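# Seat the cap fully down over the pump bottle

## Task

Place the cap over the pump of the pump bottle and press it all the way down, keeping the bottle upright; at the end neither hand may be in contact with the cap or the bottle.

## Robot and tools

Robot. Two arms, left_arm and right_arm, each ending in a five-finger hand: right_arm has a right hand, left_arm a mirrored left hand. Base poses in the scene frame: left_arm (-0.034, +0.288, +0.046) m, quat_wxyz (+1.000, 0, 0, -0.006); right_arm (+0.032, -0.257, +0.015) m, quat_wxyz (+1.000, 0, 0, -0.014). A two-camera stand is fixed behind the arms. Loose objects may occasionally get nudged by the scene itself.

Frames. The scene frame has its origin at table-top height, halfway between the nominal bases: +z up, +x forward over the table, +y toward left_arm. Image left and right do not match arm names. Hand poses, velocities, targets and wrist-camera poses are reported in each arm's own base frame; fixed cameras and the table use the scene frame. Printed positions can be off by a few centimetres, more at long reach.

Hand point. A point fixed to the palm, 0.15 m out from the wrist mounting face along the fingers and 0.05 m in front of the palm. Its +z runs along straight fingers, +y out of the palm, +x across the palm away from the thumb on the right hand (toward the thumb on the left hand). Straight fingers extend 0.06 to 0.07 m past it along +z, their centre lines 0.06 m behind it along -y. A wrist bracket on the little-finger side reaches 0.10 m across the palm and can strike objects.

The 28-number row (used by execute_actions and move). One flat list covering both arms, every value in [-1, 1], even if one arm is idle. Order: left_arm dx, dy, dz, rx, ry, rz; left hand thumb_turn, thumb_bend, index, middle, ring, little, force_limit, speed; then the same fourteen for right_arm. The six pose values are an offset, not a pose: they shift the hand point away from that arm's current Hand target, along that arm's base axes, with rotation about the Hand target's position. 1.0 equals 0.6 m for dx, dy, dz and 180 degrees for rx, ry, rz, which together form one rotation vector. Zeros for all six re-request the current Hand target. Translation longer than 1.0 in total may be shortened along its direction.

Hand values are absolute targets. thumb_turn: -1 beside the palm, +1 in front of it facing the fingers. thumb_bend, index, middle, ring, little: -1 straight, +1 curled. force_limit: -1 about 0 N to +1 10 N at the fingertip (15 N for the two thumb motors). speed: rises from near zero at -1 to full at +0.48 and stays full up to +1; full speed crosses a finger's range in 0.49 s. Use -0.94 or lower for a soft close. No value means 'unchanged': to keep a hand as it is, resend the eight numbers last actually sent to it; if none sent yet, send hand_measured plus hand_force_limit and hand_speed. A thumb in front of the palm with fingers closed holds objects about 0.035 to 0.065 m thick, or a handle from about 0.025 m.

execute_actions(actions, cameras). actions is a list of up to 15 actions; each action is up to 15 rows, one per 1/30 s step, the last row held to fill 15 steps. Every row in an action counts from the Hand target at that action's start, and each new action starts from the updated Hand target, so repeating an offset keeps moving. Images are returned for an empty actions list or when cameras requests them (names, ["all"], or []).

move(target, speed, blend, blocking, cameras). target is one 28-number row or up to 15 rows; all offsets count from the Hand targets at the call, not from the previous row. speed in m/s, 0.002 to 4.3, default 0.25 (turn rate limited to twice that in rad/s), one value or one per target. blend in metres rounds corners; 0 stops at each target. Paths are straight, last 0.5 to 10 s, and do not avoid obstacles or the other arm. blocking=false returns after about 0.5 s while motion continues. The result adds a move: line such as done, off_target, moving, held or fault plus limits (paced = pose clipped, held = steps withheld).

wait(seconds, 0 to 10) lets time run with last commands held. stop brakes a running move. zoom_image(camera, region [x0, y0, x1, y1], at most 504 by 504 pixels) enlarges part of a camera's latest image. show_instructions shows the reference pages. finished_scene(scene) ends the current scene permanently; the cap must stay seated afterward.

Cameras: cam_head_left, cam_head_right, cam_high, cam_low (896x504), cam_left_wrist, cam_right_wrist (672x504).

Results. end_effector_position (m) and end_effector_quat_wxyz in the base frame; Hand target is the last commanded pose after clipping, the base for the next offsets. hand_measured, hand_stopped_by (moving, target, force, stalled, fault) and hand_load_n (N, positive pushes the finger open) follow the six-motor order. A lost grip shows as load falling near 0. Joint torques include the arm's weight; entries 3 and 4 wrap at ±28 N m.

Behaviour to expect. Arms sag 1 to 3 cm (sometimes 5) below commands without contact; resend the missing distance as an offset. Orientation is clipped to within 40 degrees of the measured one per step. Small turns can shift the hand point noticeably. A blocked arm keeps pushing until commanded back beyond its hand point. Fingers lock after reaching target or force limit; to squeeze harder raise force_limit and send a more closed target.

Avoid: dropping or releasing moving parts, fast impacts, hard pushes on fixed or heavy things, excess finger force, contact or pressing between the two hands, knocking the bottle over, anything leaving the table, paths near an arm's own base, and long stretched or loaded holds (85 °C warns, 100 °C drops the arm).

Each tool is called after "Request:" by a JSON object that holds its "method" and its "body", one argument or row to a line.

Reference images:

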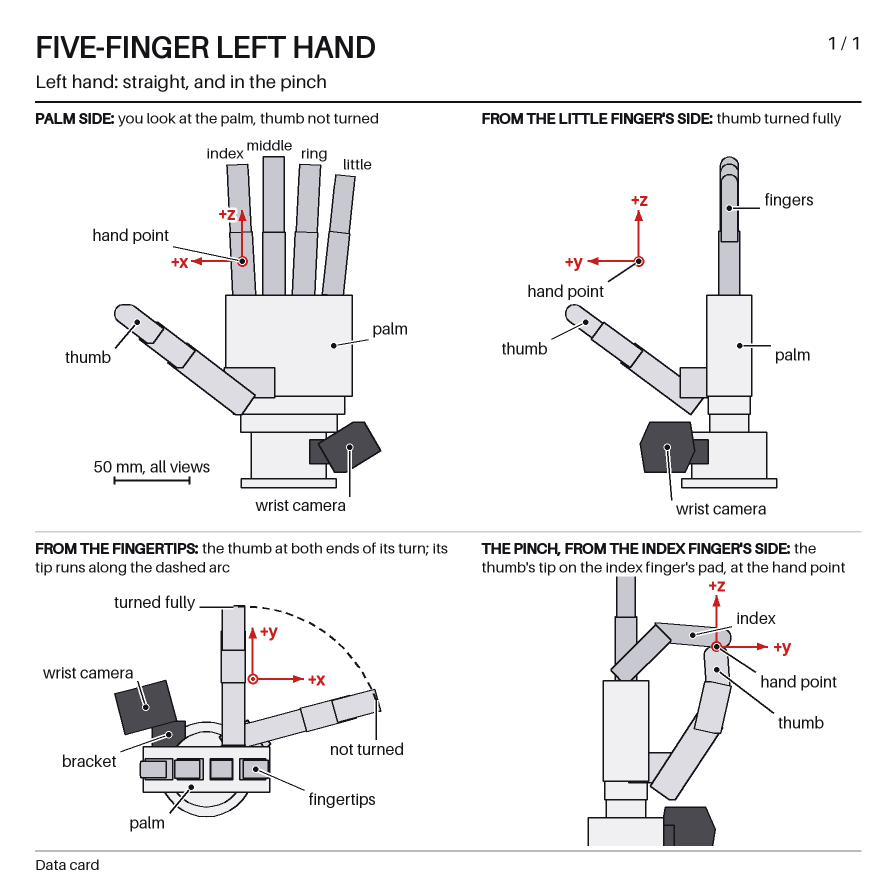

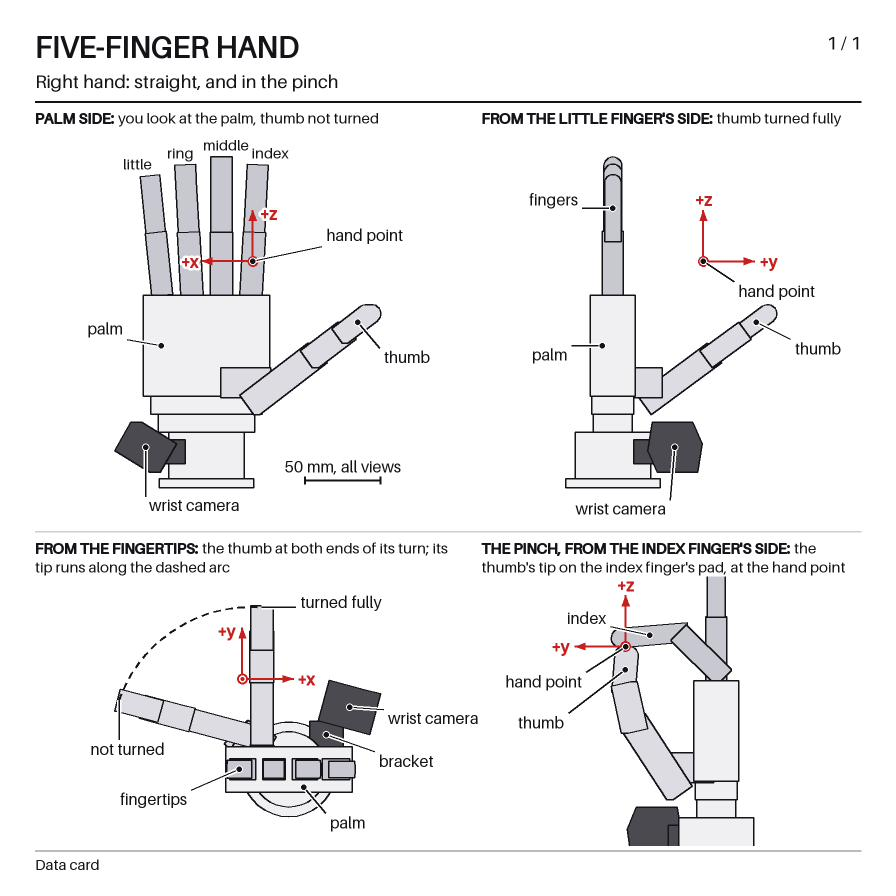

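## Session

Request:
{"method": "execute_actions", "body": {
  "actions": []
}}

Request:
{"method": "zoom_image", "body": {
  "camera": "cam_high",
  "region": [360, 90, 580, 280]
}}

Request:
{"method": "zoom_image", "body": {
  "camera": "cam_low",
  "region": [0, 180, 340, 360]
}}

Scene clock: 0.00 s.
left_arm: end_effector_position=(+0.4182, -0.2005, +0.2583) hand_measured=(-1.000, -1.000, -1.000, -1.000, -1.000, -1.000) hand_load_n=(+0.0, +0.0, +0.0, +0.0, +0.0, +0.0) hand_stopped_by=(target, target, target, target, target, target) hand_force_limit=0.00 hand_speed=-0.80 end_effector_quat_wxyz=(-0.129, +0.768, -0.626, -0.029) | right_arm: end_effector_position=(+0.3901, +0.2258, +0.1571) hand_measured=(-1.000, -1.000, -1.000, -1.000, -1.000, -1.000) hand_load_n=(+0.0, +0.0, +0.0, +0.0, +0.0, +0.0) hand_stopped_by=(target, target, target, target, target, target) hand_force_limit=0.00 hand_speed=-0.80 end_effector_quat_wxyz=(-0.143, +0.761, -0.208, +0.597)
Joint positions: left_arm=[-0.43 1.628 1.709 -1.644 -0.265 -0.632] | right_arm=[0.894 1.252 0.627 0.226 0.886 -0.753]
Joint velocities: within noise
Joint torques (N m): no reading
Motor temperatures (°C): left_arm=[30 31 34 30 30 29] | right_arm=[32 29 33 33 29 28]
Heat: left arm: hottest elbow 34 °C; right arm: hottest elbow 33 °C.
Hand target: left_arm +0.4235, -0.2029, +0.2711; -0.133, +0.770, -0.624, -0.013 | right_arm +0.3956, +0.2327, +0.1687; -0.154, +0.754, -0.213, +0.602

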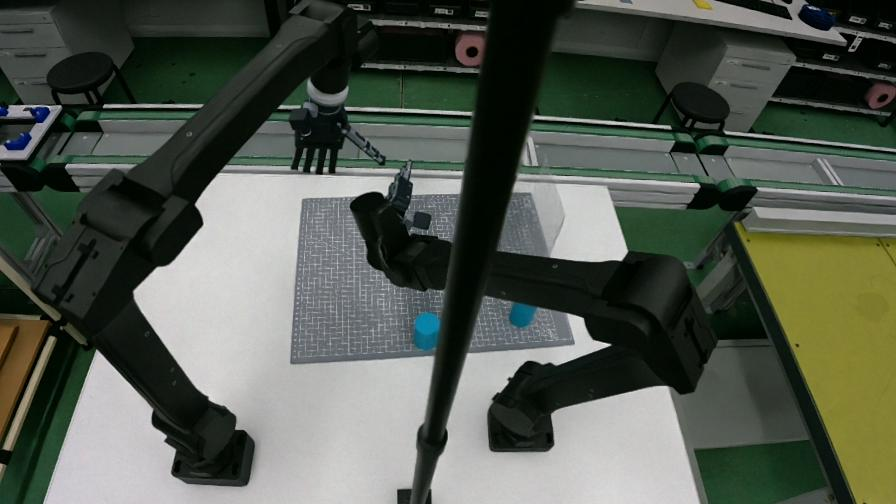

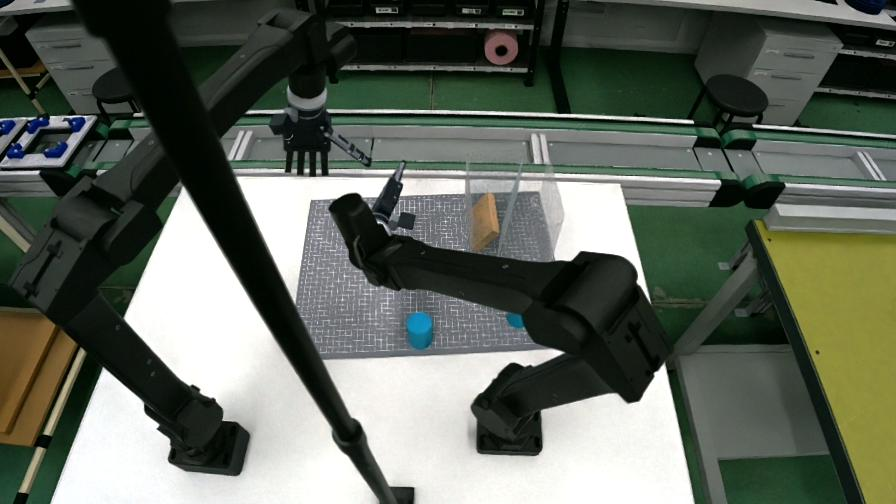

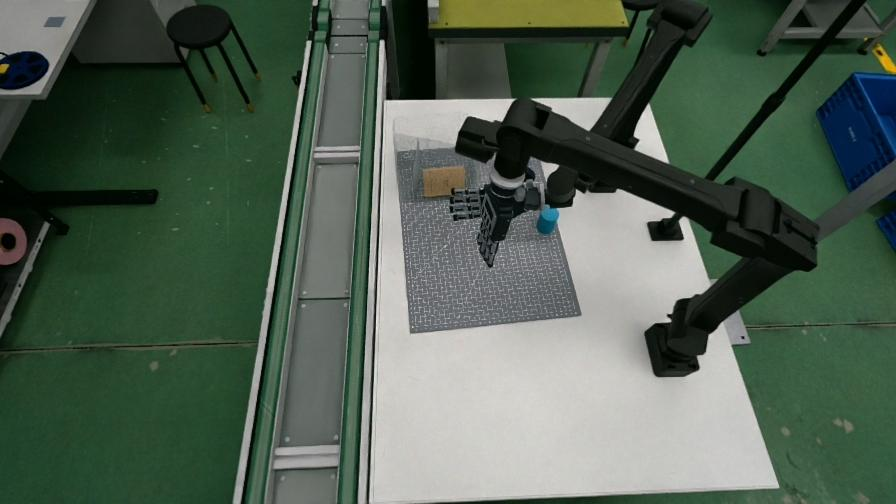

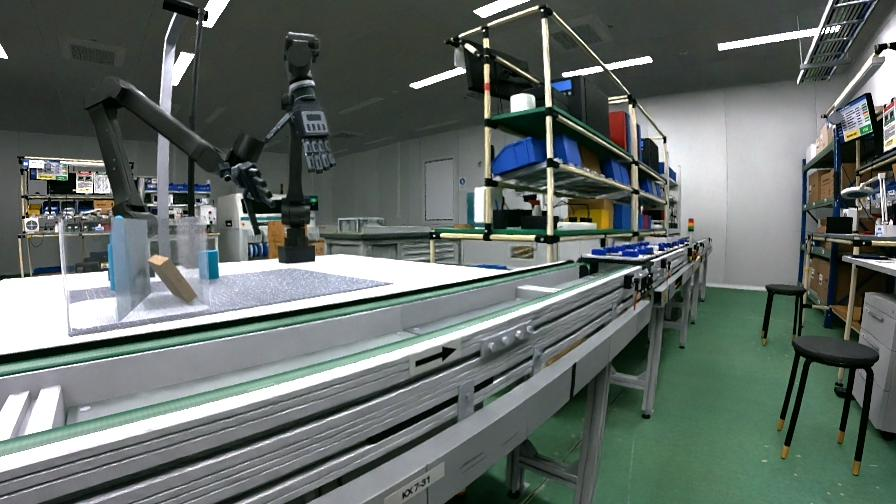

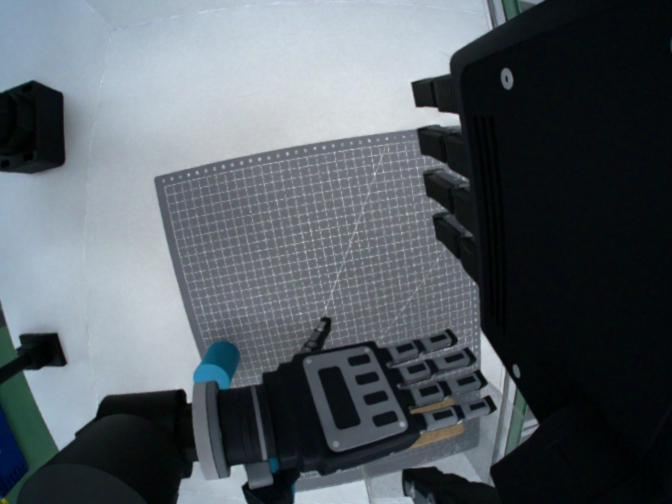

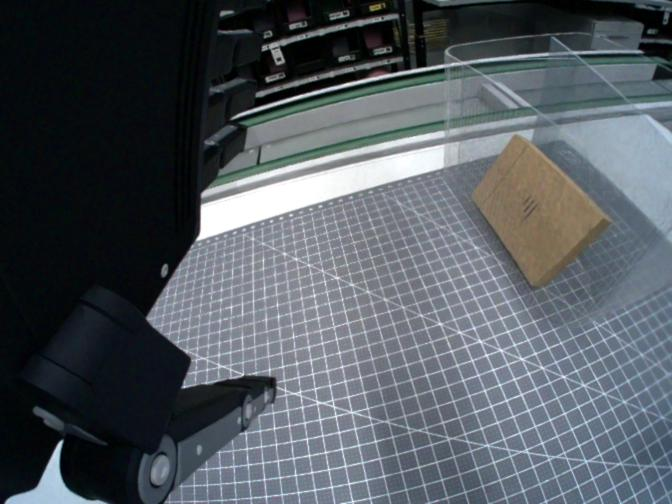

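Scaled by 2.291.

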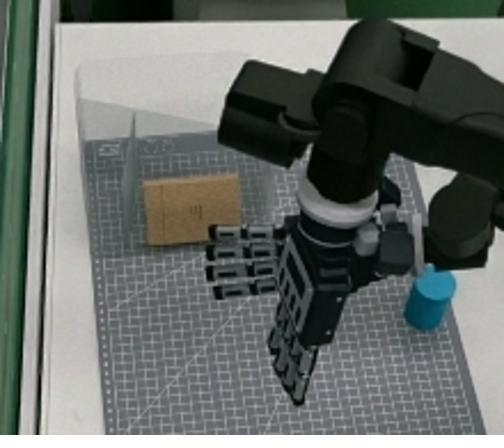

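Scaled by 1.482.

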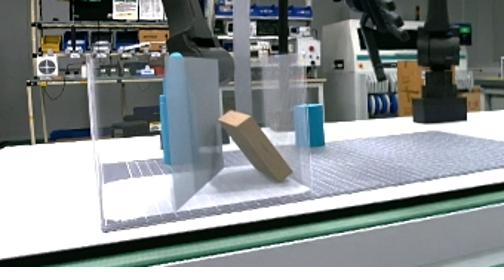

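Request:
{"method": "move", "body": {
  "target": [
    [0,0,0,0,0,0,-1,-1,-1,-1,-1,-1,0,-0.8,-0.076,-0.138,0.2855,0,0,-0.04,-1,-1,-1,-1,-1,-1,0,-0.8],
    [0,0,0,0,0,0,-1,-1,-1,-1,-1,-1,0,-0.8,-0.126,-0.5545,0.319,0,0,-0.264,-1,-1,-1,-1,-1,-1,0,-0.8],
    [0,0,0,0,0,0,-1,-1,-1,-1,-1,-1,0,-0.8,-0.393,-0.871,0.269,0,0,-0.508,-1,-1,-1,-1,-1,-1,0,-0.8]
  ],
  "blend": [0.05, 0.05, 0],
  "speed": 0.4,
  "cameras": ["all"]
}}

Request:
{"method": "zoom_image", "body": {
  "camera": "cam_high",
  "region": [400, 110, 600, 310]
}}

Request:
{"method": "zoom_image", "body": {
  "camera": "cam_head_right",
  "region": [360, 230, 600, 380]
}}

Scene clock: 29.73 s.
left_arm: end_effector_position=(+0.4182, -0.2005, +0.2583) hand_measured=(-1.000, -1.000, -1.000, -1.000, -1.000, -1.000) hand_load_n=(+0.0, +0.0, +0.0, +0.0, +0.0, +0.0) hand_stopped_by=(target, target, target, target, target, target) hand_force_limit=0.00 hand_speed=-0.80 end_effector_quat_wxyz=(-0.129, +0.768, -0.626, -0.029) | right_arm: end_effector_position=(+0.1584, -0.2865, +0.3306) hand_measured=(-1.000, -1.000, -1.000, -1.000, -1.000, -1.000) hand_load_n=(+0.0, +0.0, +0.0, +0.0, +0.0, +0.0) hand_stopped_by=(target, target, target, target, target, target) hand_force_limit=0.00 hand_speed=-0.80 end_effector_quat_wxyz=(-0.320, -0.372, +0.691, -0.531)
Joint positions: left_arm=[-0.43 1.628 1.709 -1.644 -0.265 -0.632] | right_arm=[-0.505 0.734 0.817 -0.576 1.061 -0.597]
Joint torques (N m): left_arm=[1.61 -15.33 12.14 -0.06 -0.32 0.14] | right_arm=[-1.79 -1.85 8.79 1.8 0.27 -0.14]
Motor temperatures (°C): left_arm=[30 34 36 29 30 29] | right_arm=[32 29 38 33 29 28]
Heat: left arm: hottest elbow 36 °C; right arm: hottest elbow 38 °C.
Hand target: left_arm +0.4235, -0.2029, +0.2711; -0.133, +0.770, -0.624, -0.013 | right_arm +0.1597, -0.2900, +0.3301; -0.323, -0.374, +0.689, -0.530
Off the commanded pose: left_arm 0.014 m, 2 deg | right_arm 0.004 m, 1 deg.
move: off_target (left_arm)

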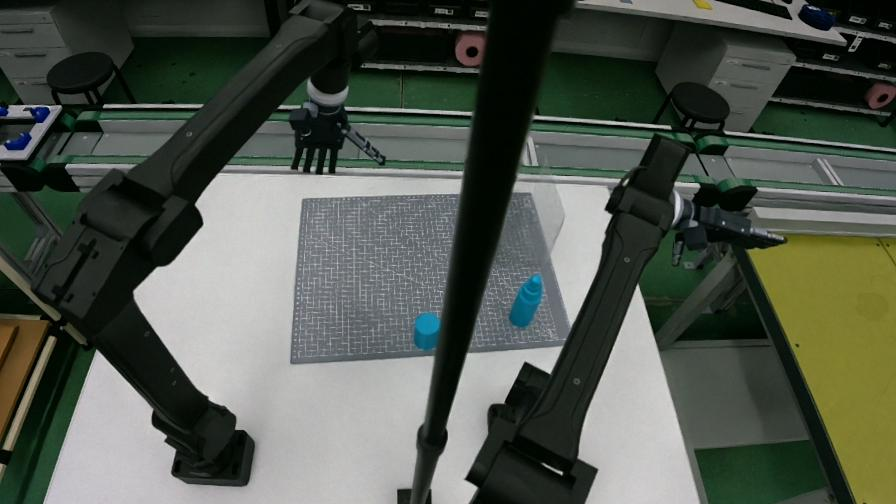

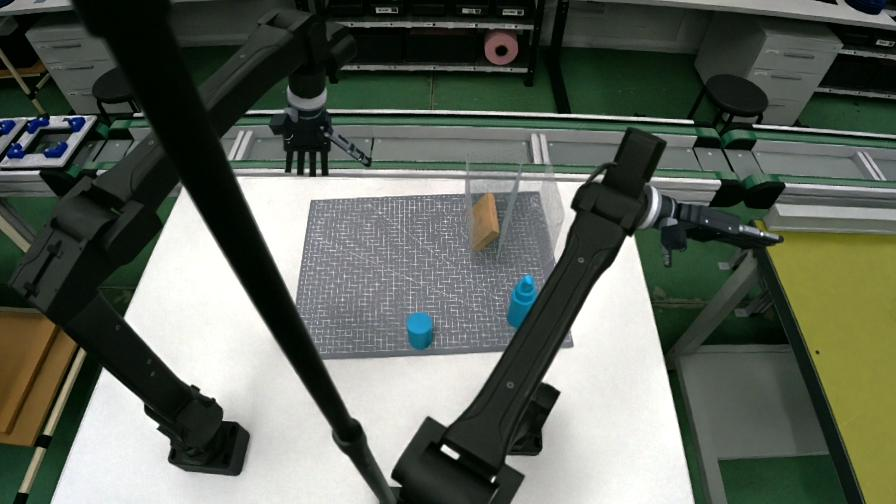

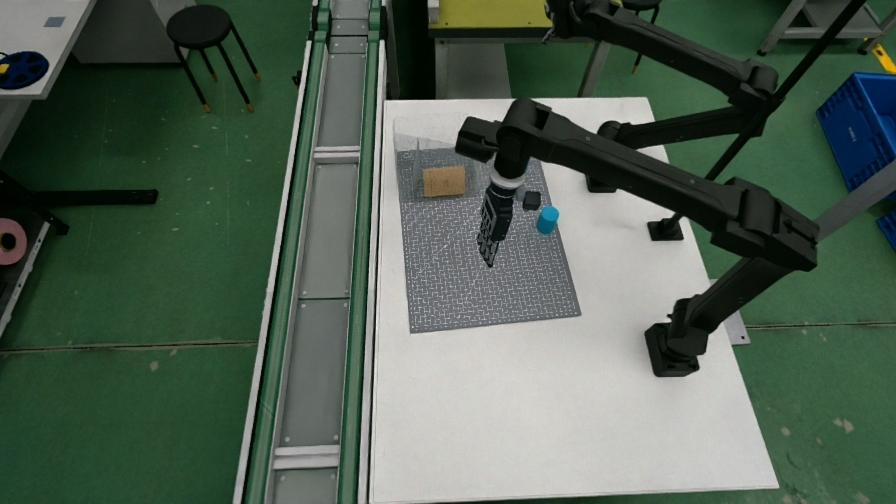

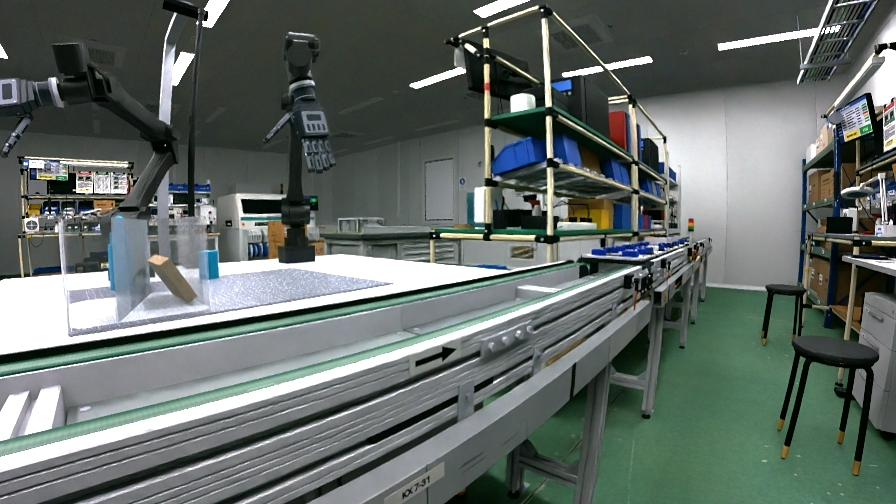

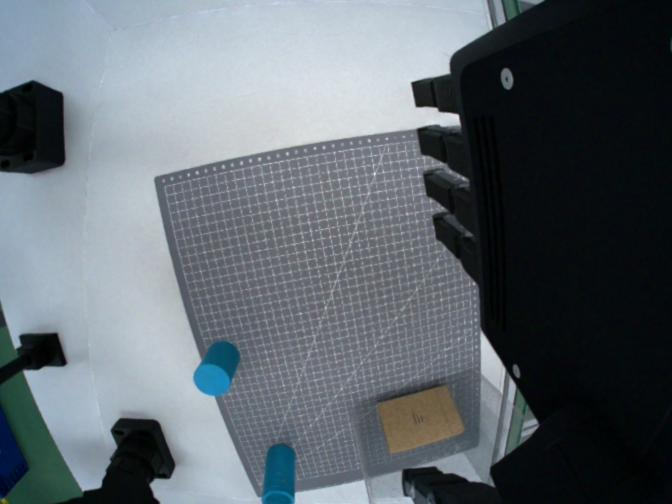

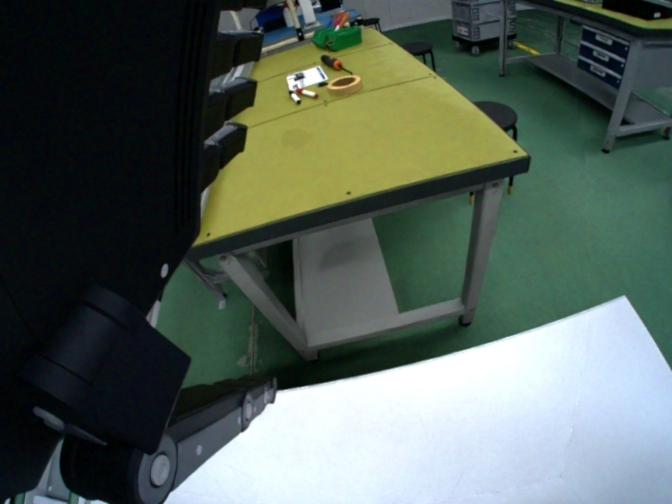

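Scaled by 2.520.

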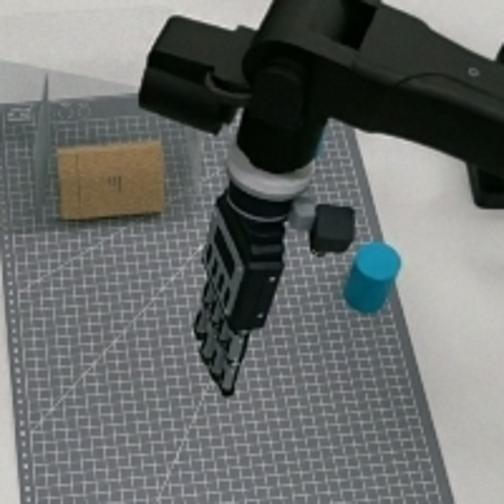

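Scaled by 2.100.

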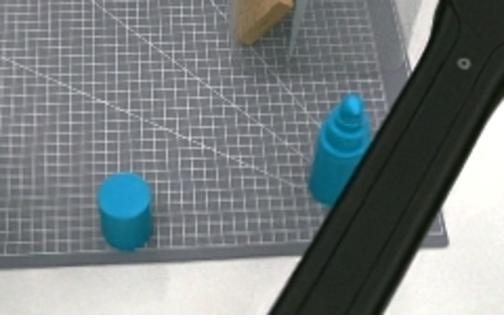

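Request:
{"method": "move", "body": {
  "target": [-0.269,-0.310,-0.2,-0.1532,-0.1986,-0.4073,1,-1,-0.5,-0.5,-1,-1,-0.1,0,-0.333,-0.05,0,0,0,-0.21,-1,-1,-1,-1,-1,-1,0,-0.8],
  "speed": 0.25,
  "cameras": ["cam_head_left","cam_head_right","cam_high","cam_low","cam_left_wrist"]
}}

Request:
{"method": "zoom_image", "body": {
  "camera": "cam_high",
  "region": [440, 110, 640, 310]
}}

Request:
{"method": "zoom_image", "body": {
  "camera": "cam_head_left",
  "region": [360, 230, 600, 380]
}}

Scene clock: 44.27 s.
left_arm: end_effector_position=(+0.2644, -0.3870, +0.1440) hand_measured=(+1.000, -1.000, -0.500, -0.500, -1.000, -1.000) hand_load_n=(+0.0, +0.0, +0.0, +0.0, +0.0, +0.0) hand_stopped_by=(target, target, target, target, target, target) hand_force_limit=-0.10 hand_speed=0.00 end_effector_quat_wxyz=(+0.108, -0.243, +0.873, -0.410) | right_arm: end_effector_position=(+0.0671, -0.2720, +0.3117) hand_measured=(-1.000, -1.000, -1.000, -1.000, -1.000, -1.000) hand_load_n=(+0.0, +0.0, +0.0, +0.0, +0.0, +0.0) hand_stopped_by=(target, target, target, target, target, target) hand_force_limit=0.00 hand_speed=-0.80 end_effector_quat_wxyz=(-0.437, -0.265, +0.734, -0.447)
Joint positions: left_arm=[-0.861 1.215 0.82 -0.309 0.139 0.103] | right_arm=[-0.618 0.746 0.814 -0.937 1.281 -0.273]
Joint torques (N m): left_arm=[1.08 -10.7 9.59 1.85 0.11 0.25] | right_arm=[-24.88 -5.89 10.17 0.35 0.66 0.17]
Heat: left arm: hottest elbow 37 °C; right arm: hottest elbow 39 °C.
Hand target: left_arm +0.2622, -0.3889, +0.1512; +0.113, -0.232, +0.869, -0.423 | right_arm -0.0401, -0.3199, +0.3300; -0.478, -0.130, +0.773, -0.397
Off the commanded pose: left_arm 0.008 m, 2 deg | right_arm 0.119 m, 18 deg.
move: off_target (right_arm)
Images, in order (width x height): cam_head_left 896x504, cam_head_right 896x504, cam_high 896x504, cam_low 896x504, cam_left_wrist 672x504.

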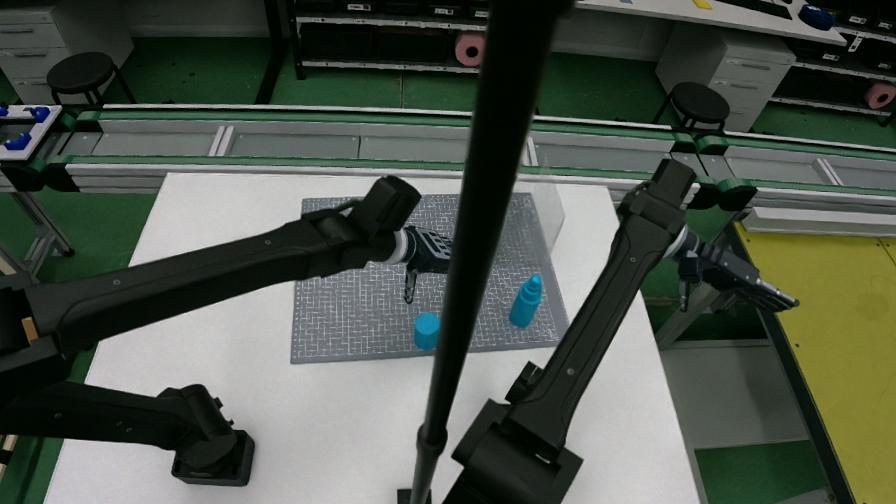

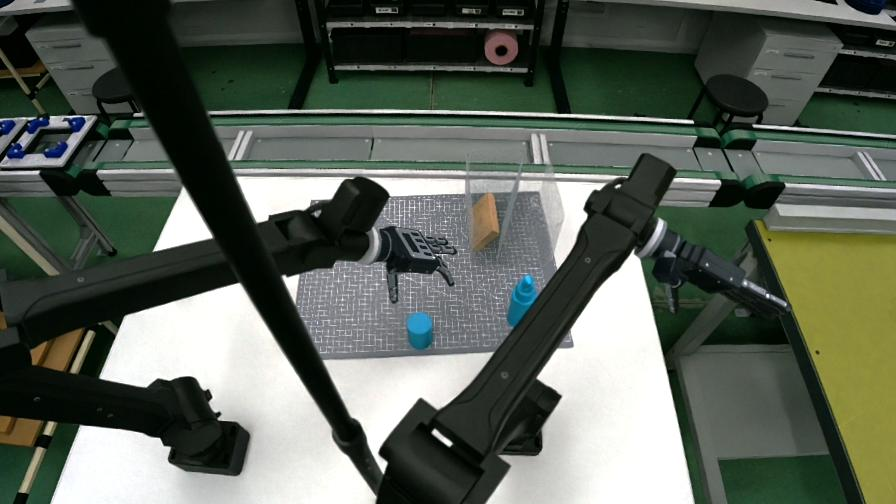

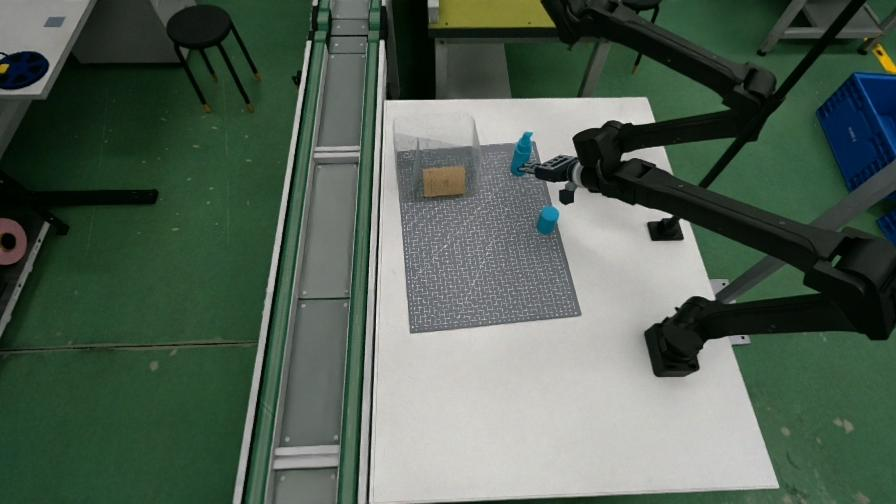

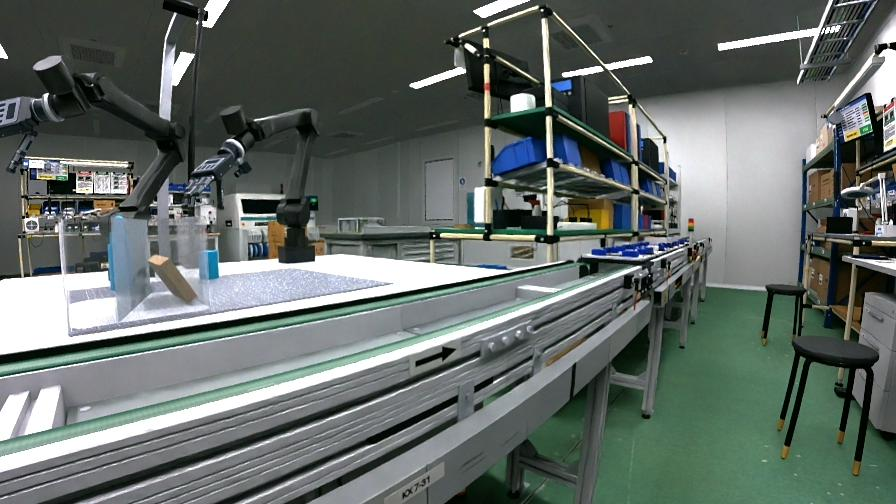

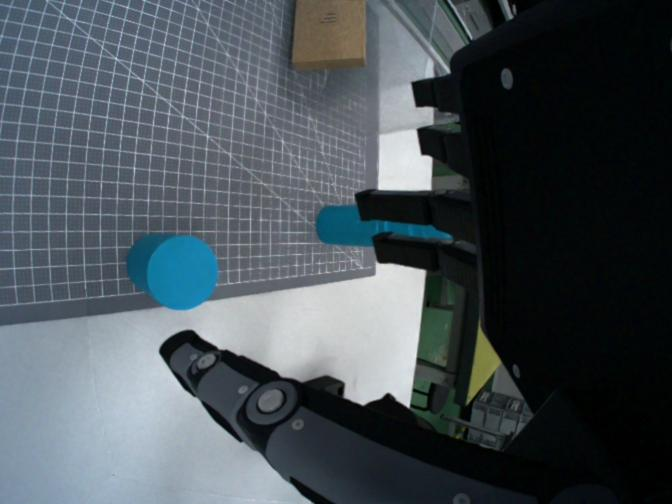

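Scaled by 2.520.

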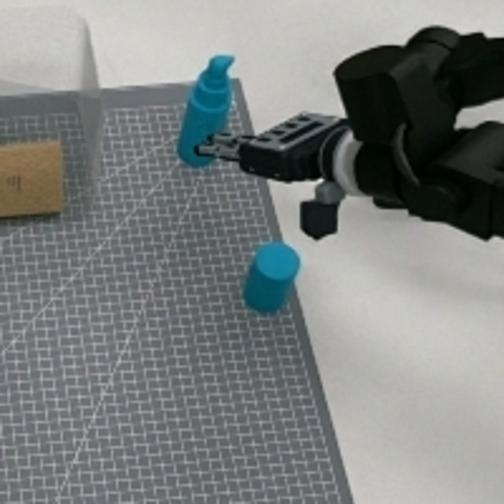

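Scaled by 2.100.

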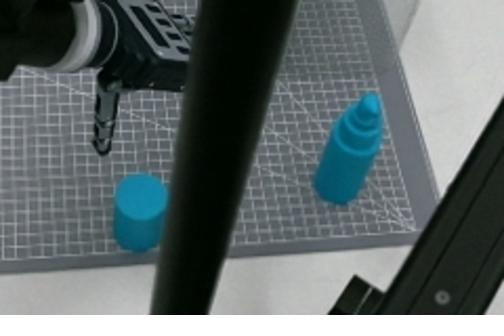

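Request:
{"method": "move", "body": {
  "target": [0,0,-0.115,0,0,0,1,-1,-0.5,-0.5,-1,-1,-0.1,0,0.333,0.05,0,0,0,0.21,-1,-1,-1,-1,-1,-1,0,-0.8],
  "speed": 0.15,
  "cameras": ["cam_head_left","cam_head_right","cam_high","cam_low","cam_left_wrist"]
}}

Request:
{"method": "zoom_image", "body": {
  "camera": "cam_high",
  "region": [490, 150, 590, 250]
}}

Request:
{"method": "zoom_image", "body": {
  "camera": "cam_head_right",
  "region": [360, 260, 500, 370]
}}

Request:
{"method": "zoom_image", "body": {
  "camera": "cam_head_left",
  "region": [360, 260, 500, 370]
}}

Request:
{"method": "zoom_image", "body": {
  "camera": "cam_low",
  "region": [160, 200, 260, 300]
}}

Scene clock: 61.40 s.
left_arm: end_effector_position=(+0.2646, -0.3873, +0.0899) hand_measured=(+1.000, -1.000, -0.500, -0.500, -1.000, -1.000) hand_load_n=(+0.0, +0.0, +0.0, +0.0, +0.0, -0.5) hand_stopped_by=(target, target, target, target, target, target) hand_force_limit=-0.10 hand_speed=0.00 end_effector_quat_wxyz=(+0.114, -0.239, +0.866, -0.424) | right_arm: end_effector_position=(+0.1547, -0.2888, +0.3284) hand_measured=(-1.000, -1.000, -1.000, -1.000, -1.000, -1.000) hand_load_n=(+0.0, +0.0, +0.0, +0.0, +0.0, +0.0) hand_stopped_by=(target, target, target, target, target, target) hand_force_limit=0.00 hand_speed=-0.80 end_effector_quat_wxyz=(-0.325, -0.369, +0.693, -0.527)
Joint positions: left_arm=[-0.861 1.285 0.702 -0.086 0.139 0.103] | right_arm=[-0.519 0.737 0.814 -0.576 1.061 -0.597]
Joint torques (N m): left_arm=[0.91 -8.35 8.99 1.99 0.12 0.24] | right_arm=[-0.62 -2.26 8.92 1.81 0.26 -0.16]
Heat: left arm: hottest elbow 38 °C; right arm: hottest elbow 39 °C.
Hand target: left_arm +0.2622, -0.3889, +0.0823; +0.114, -0.232, +0.869, -0.423 | right_arm +0.1596, -0.2900, +0.3300; -0.324, -0.374, +0.689, -0.530
Off the commanded pose: left_arm 0.008 m, 1 deg | right_arm 0.005 m, 1 deg.
move: done
Images, in order (width x height): cam_head_left 896x504, cam_head_right 896x504, cam_high 896x504, cam_low 896x504, cam_left_wrist 672x504.

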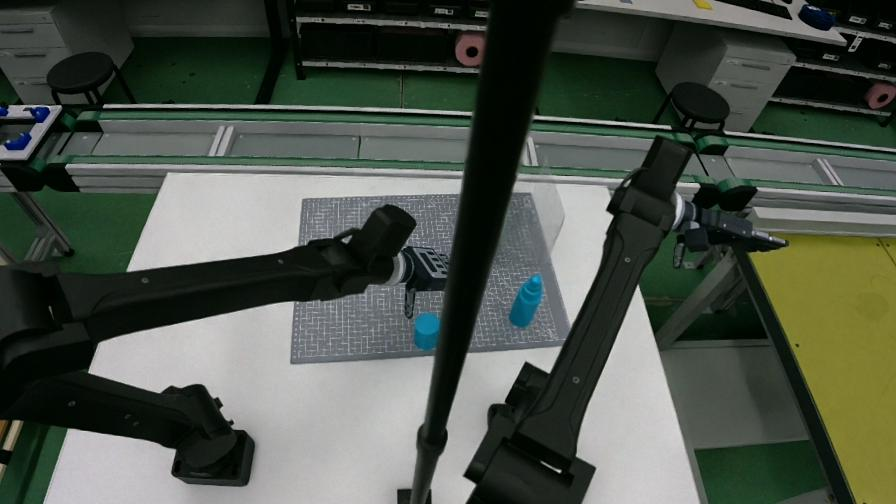

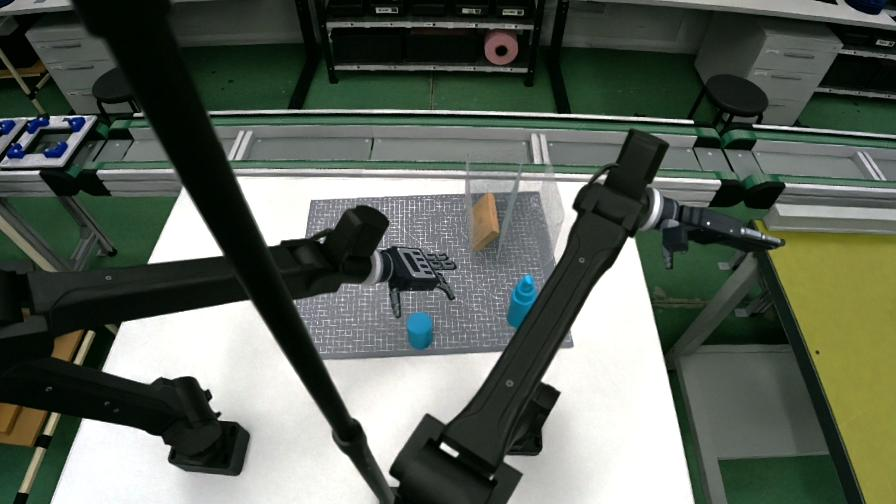

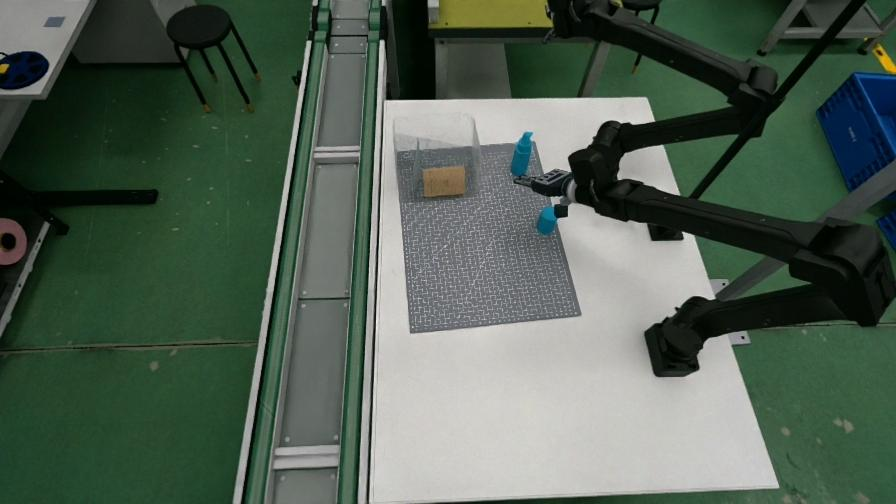

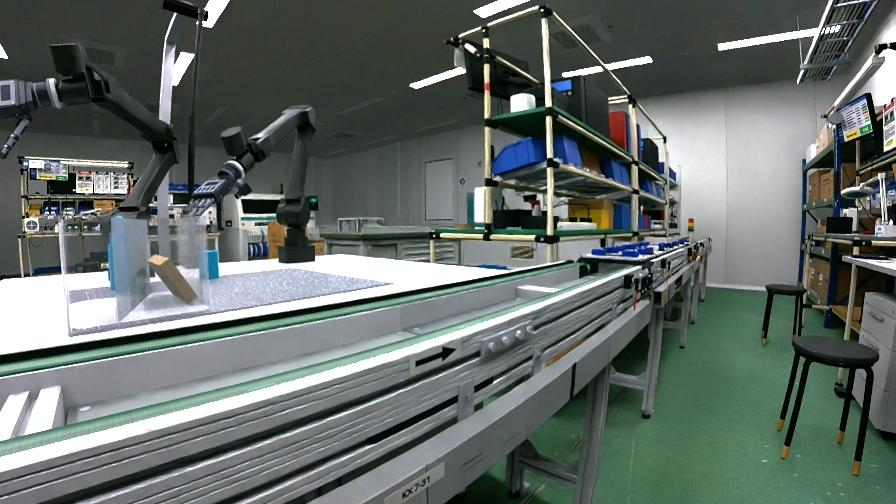

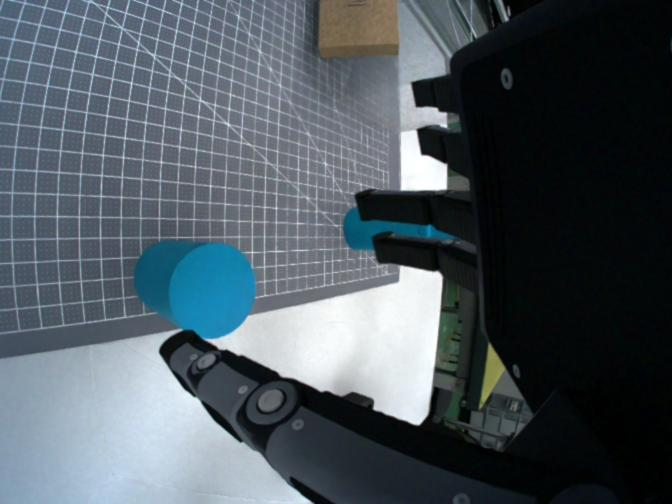

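Scaled by 5.040.

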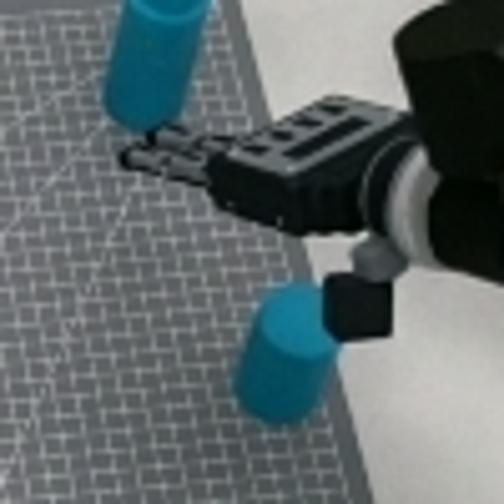

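Scaled by 3.600.

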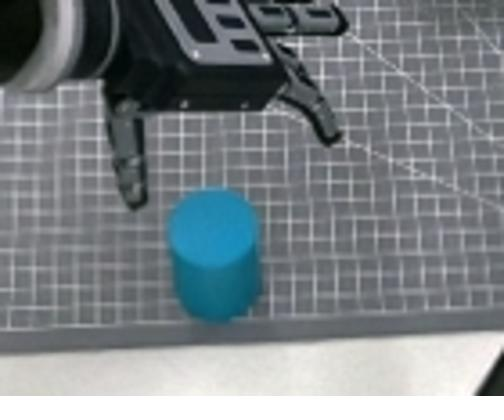

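Scaled by 3.600.

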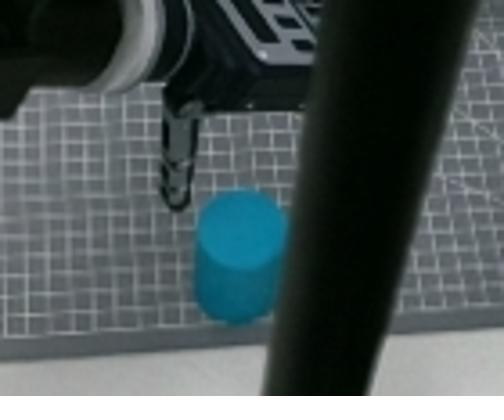

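Scaled by 5.040.

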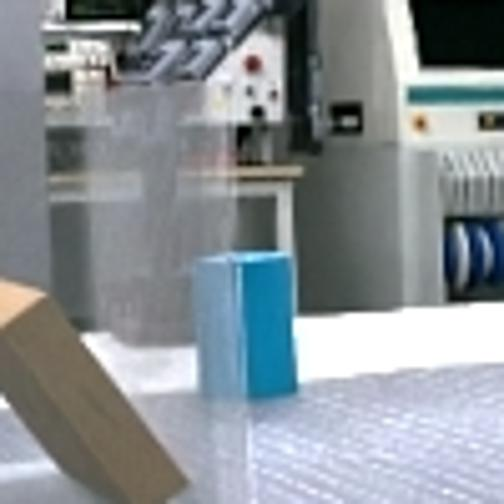

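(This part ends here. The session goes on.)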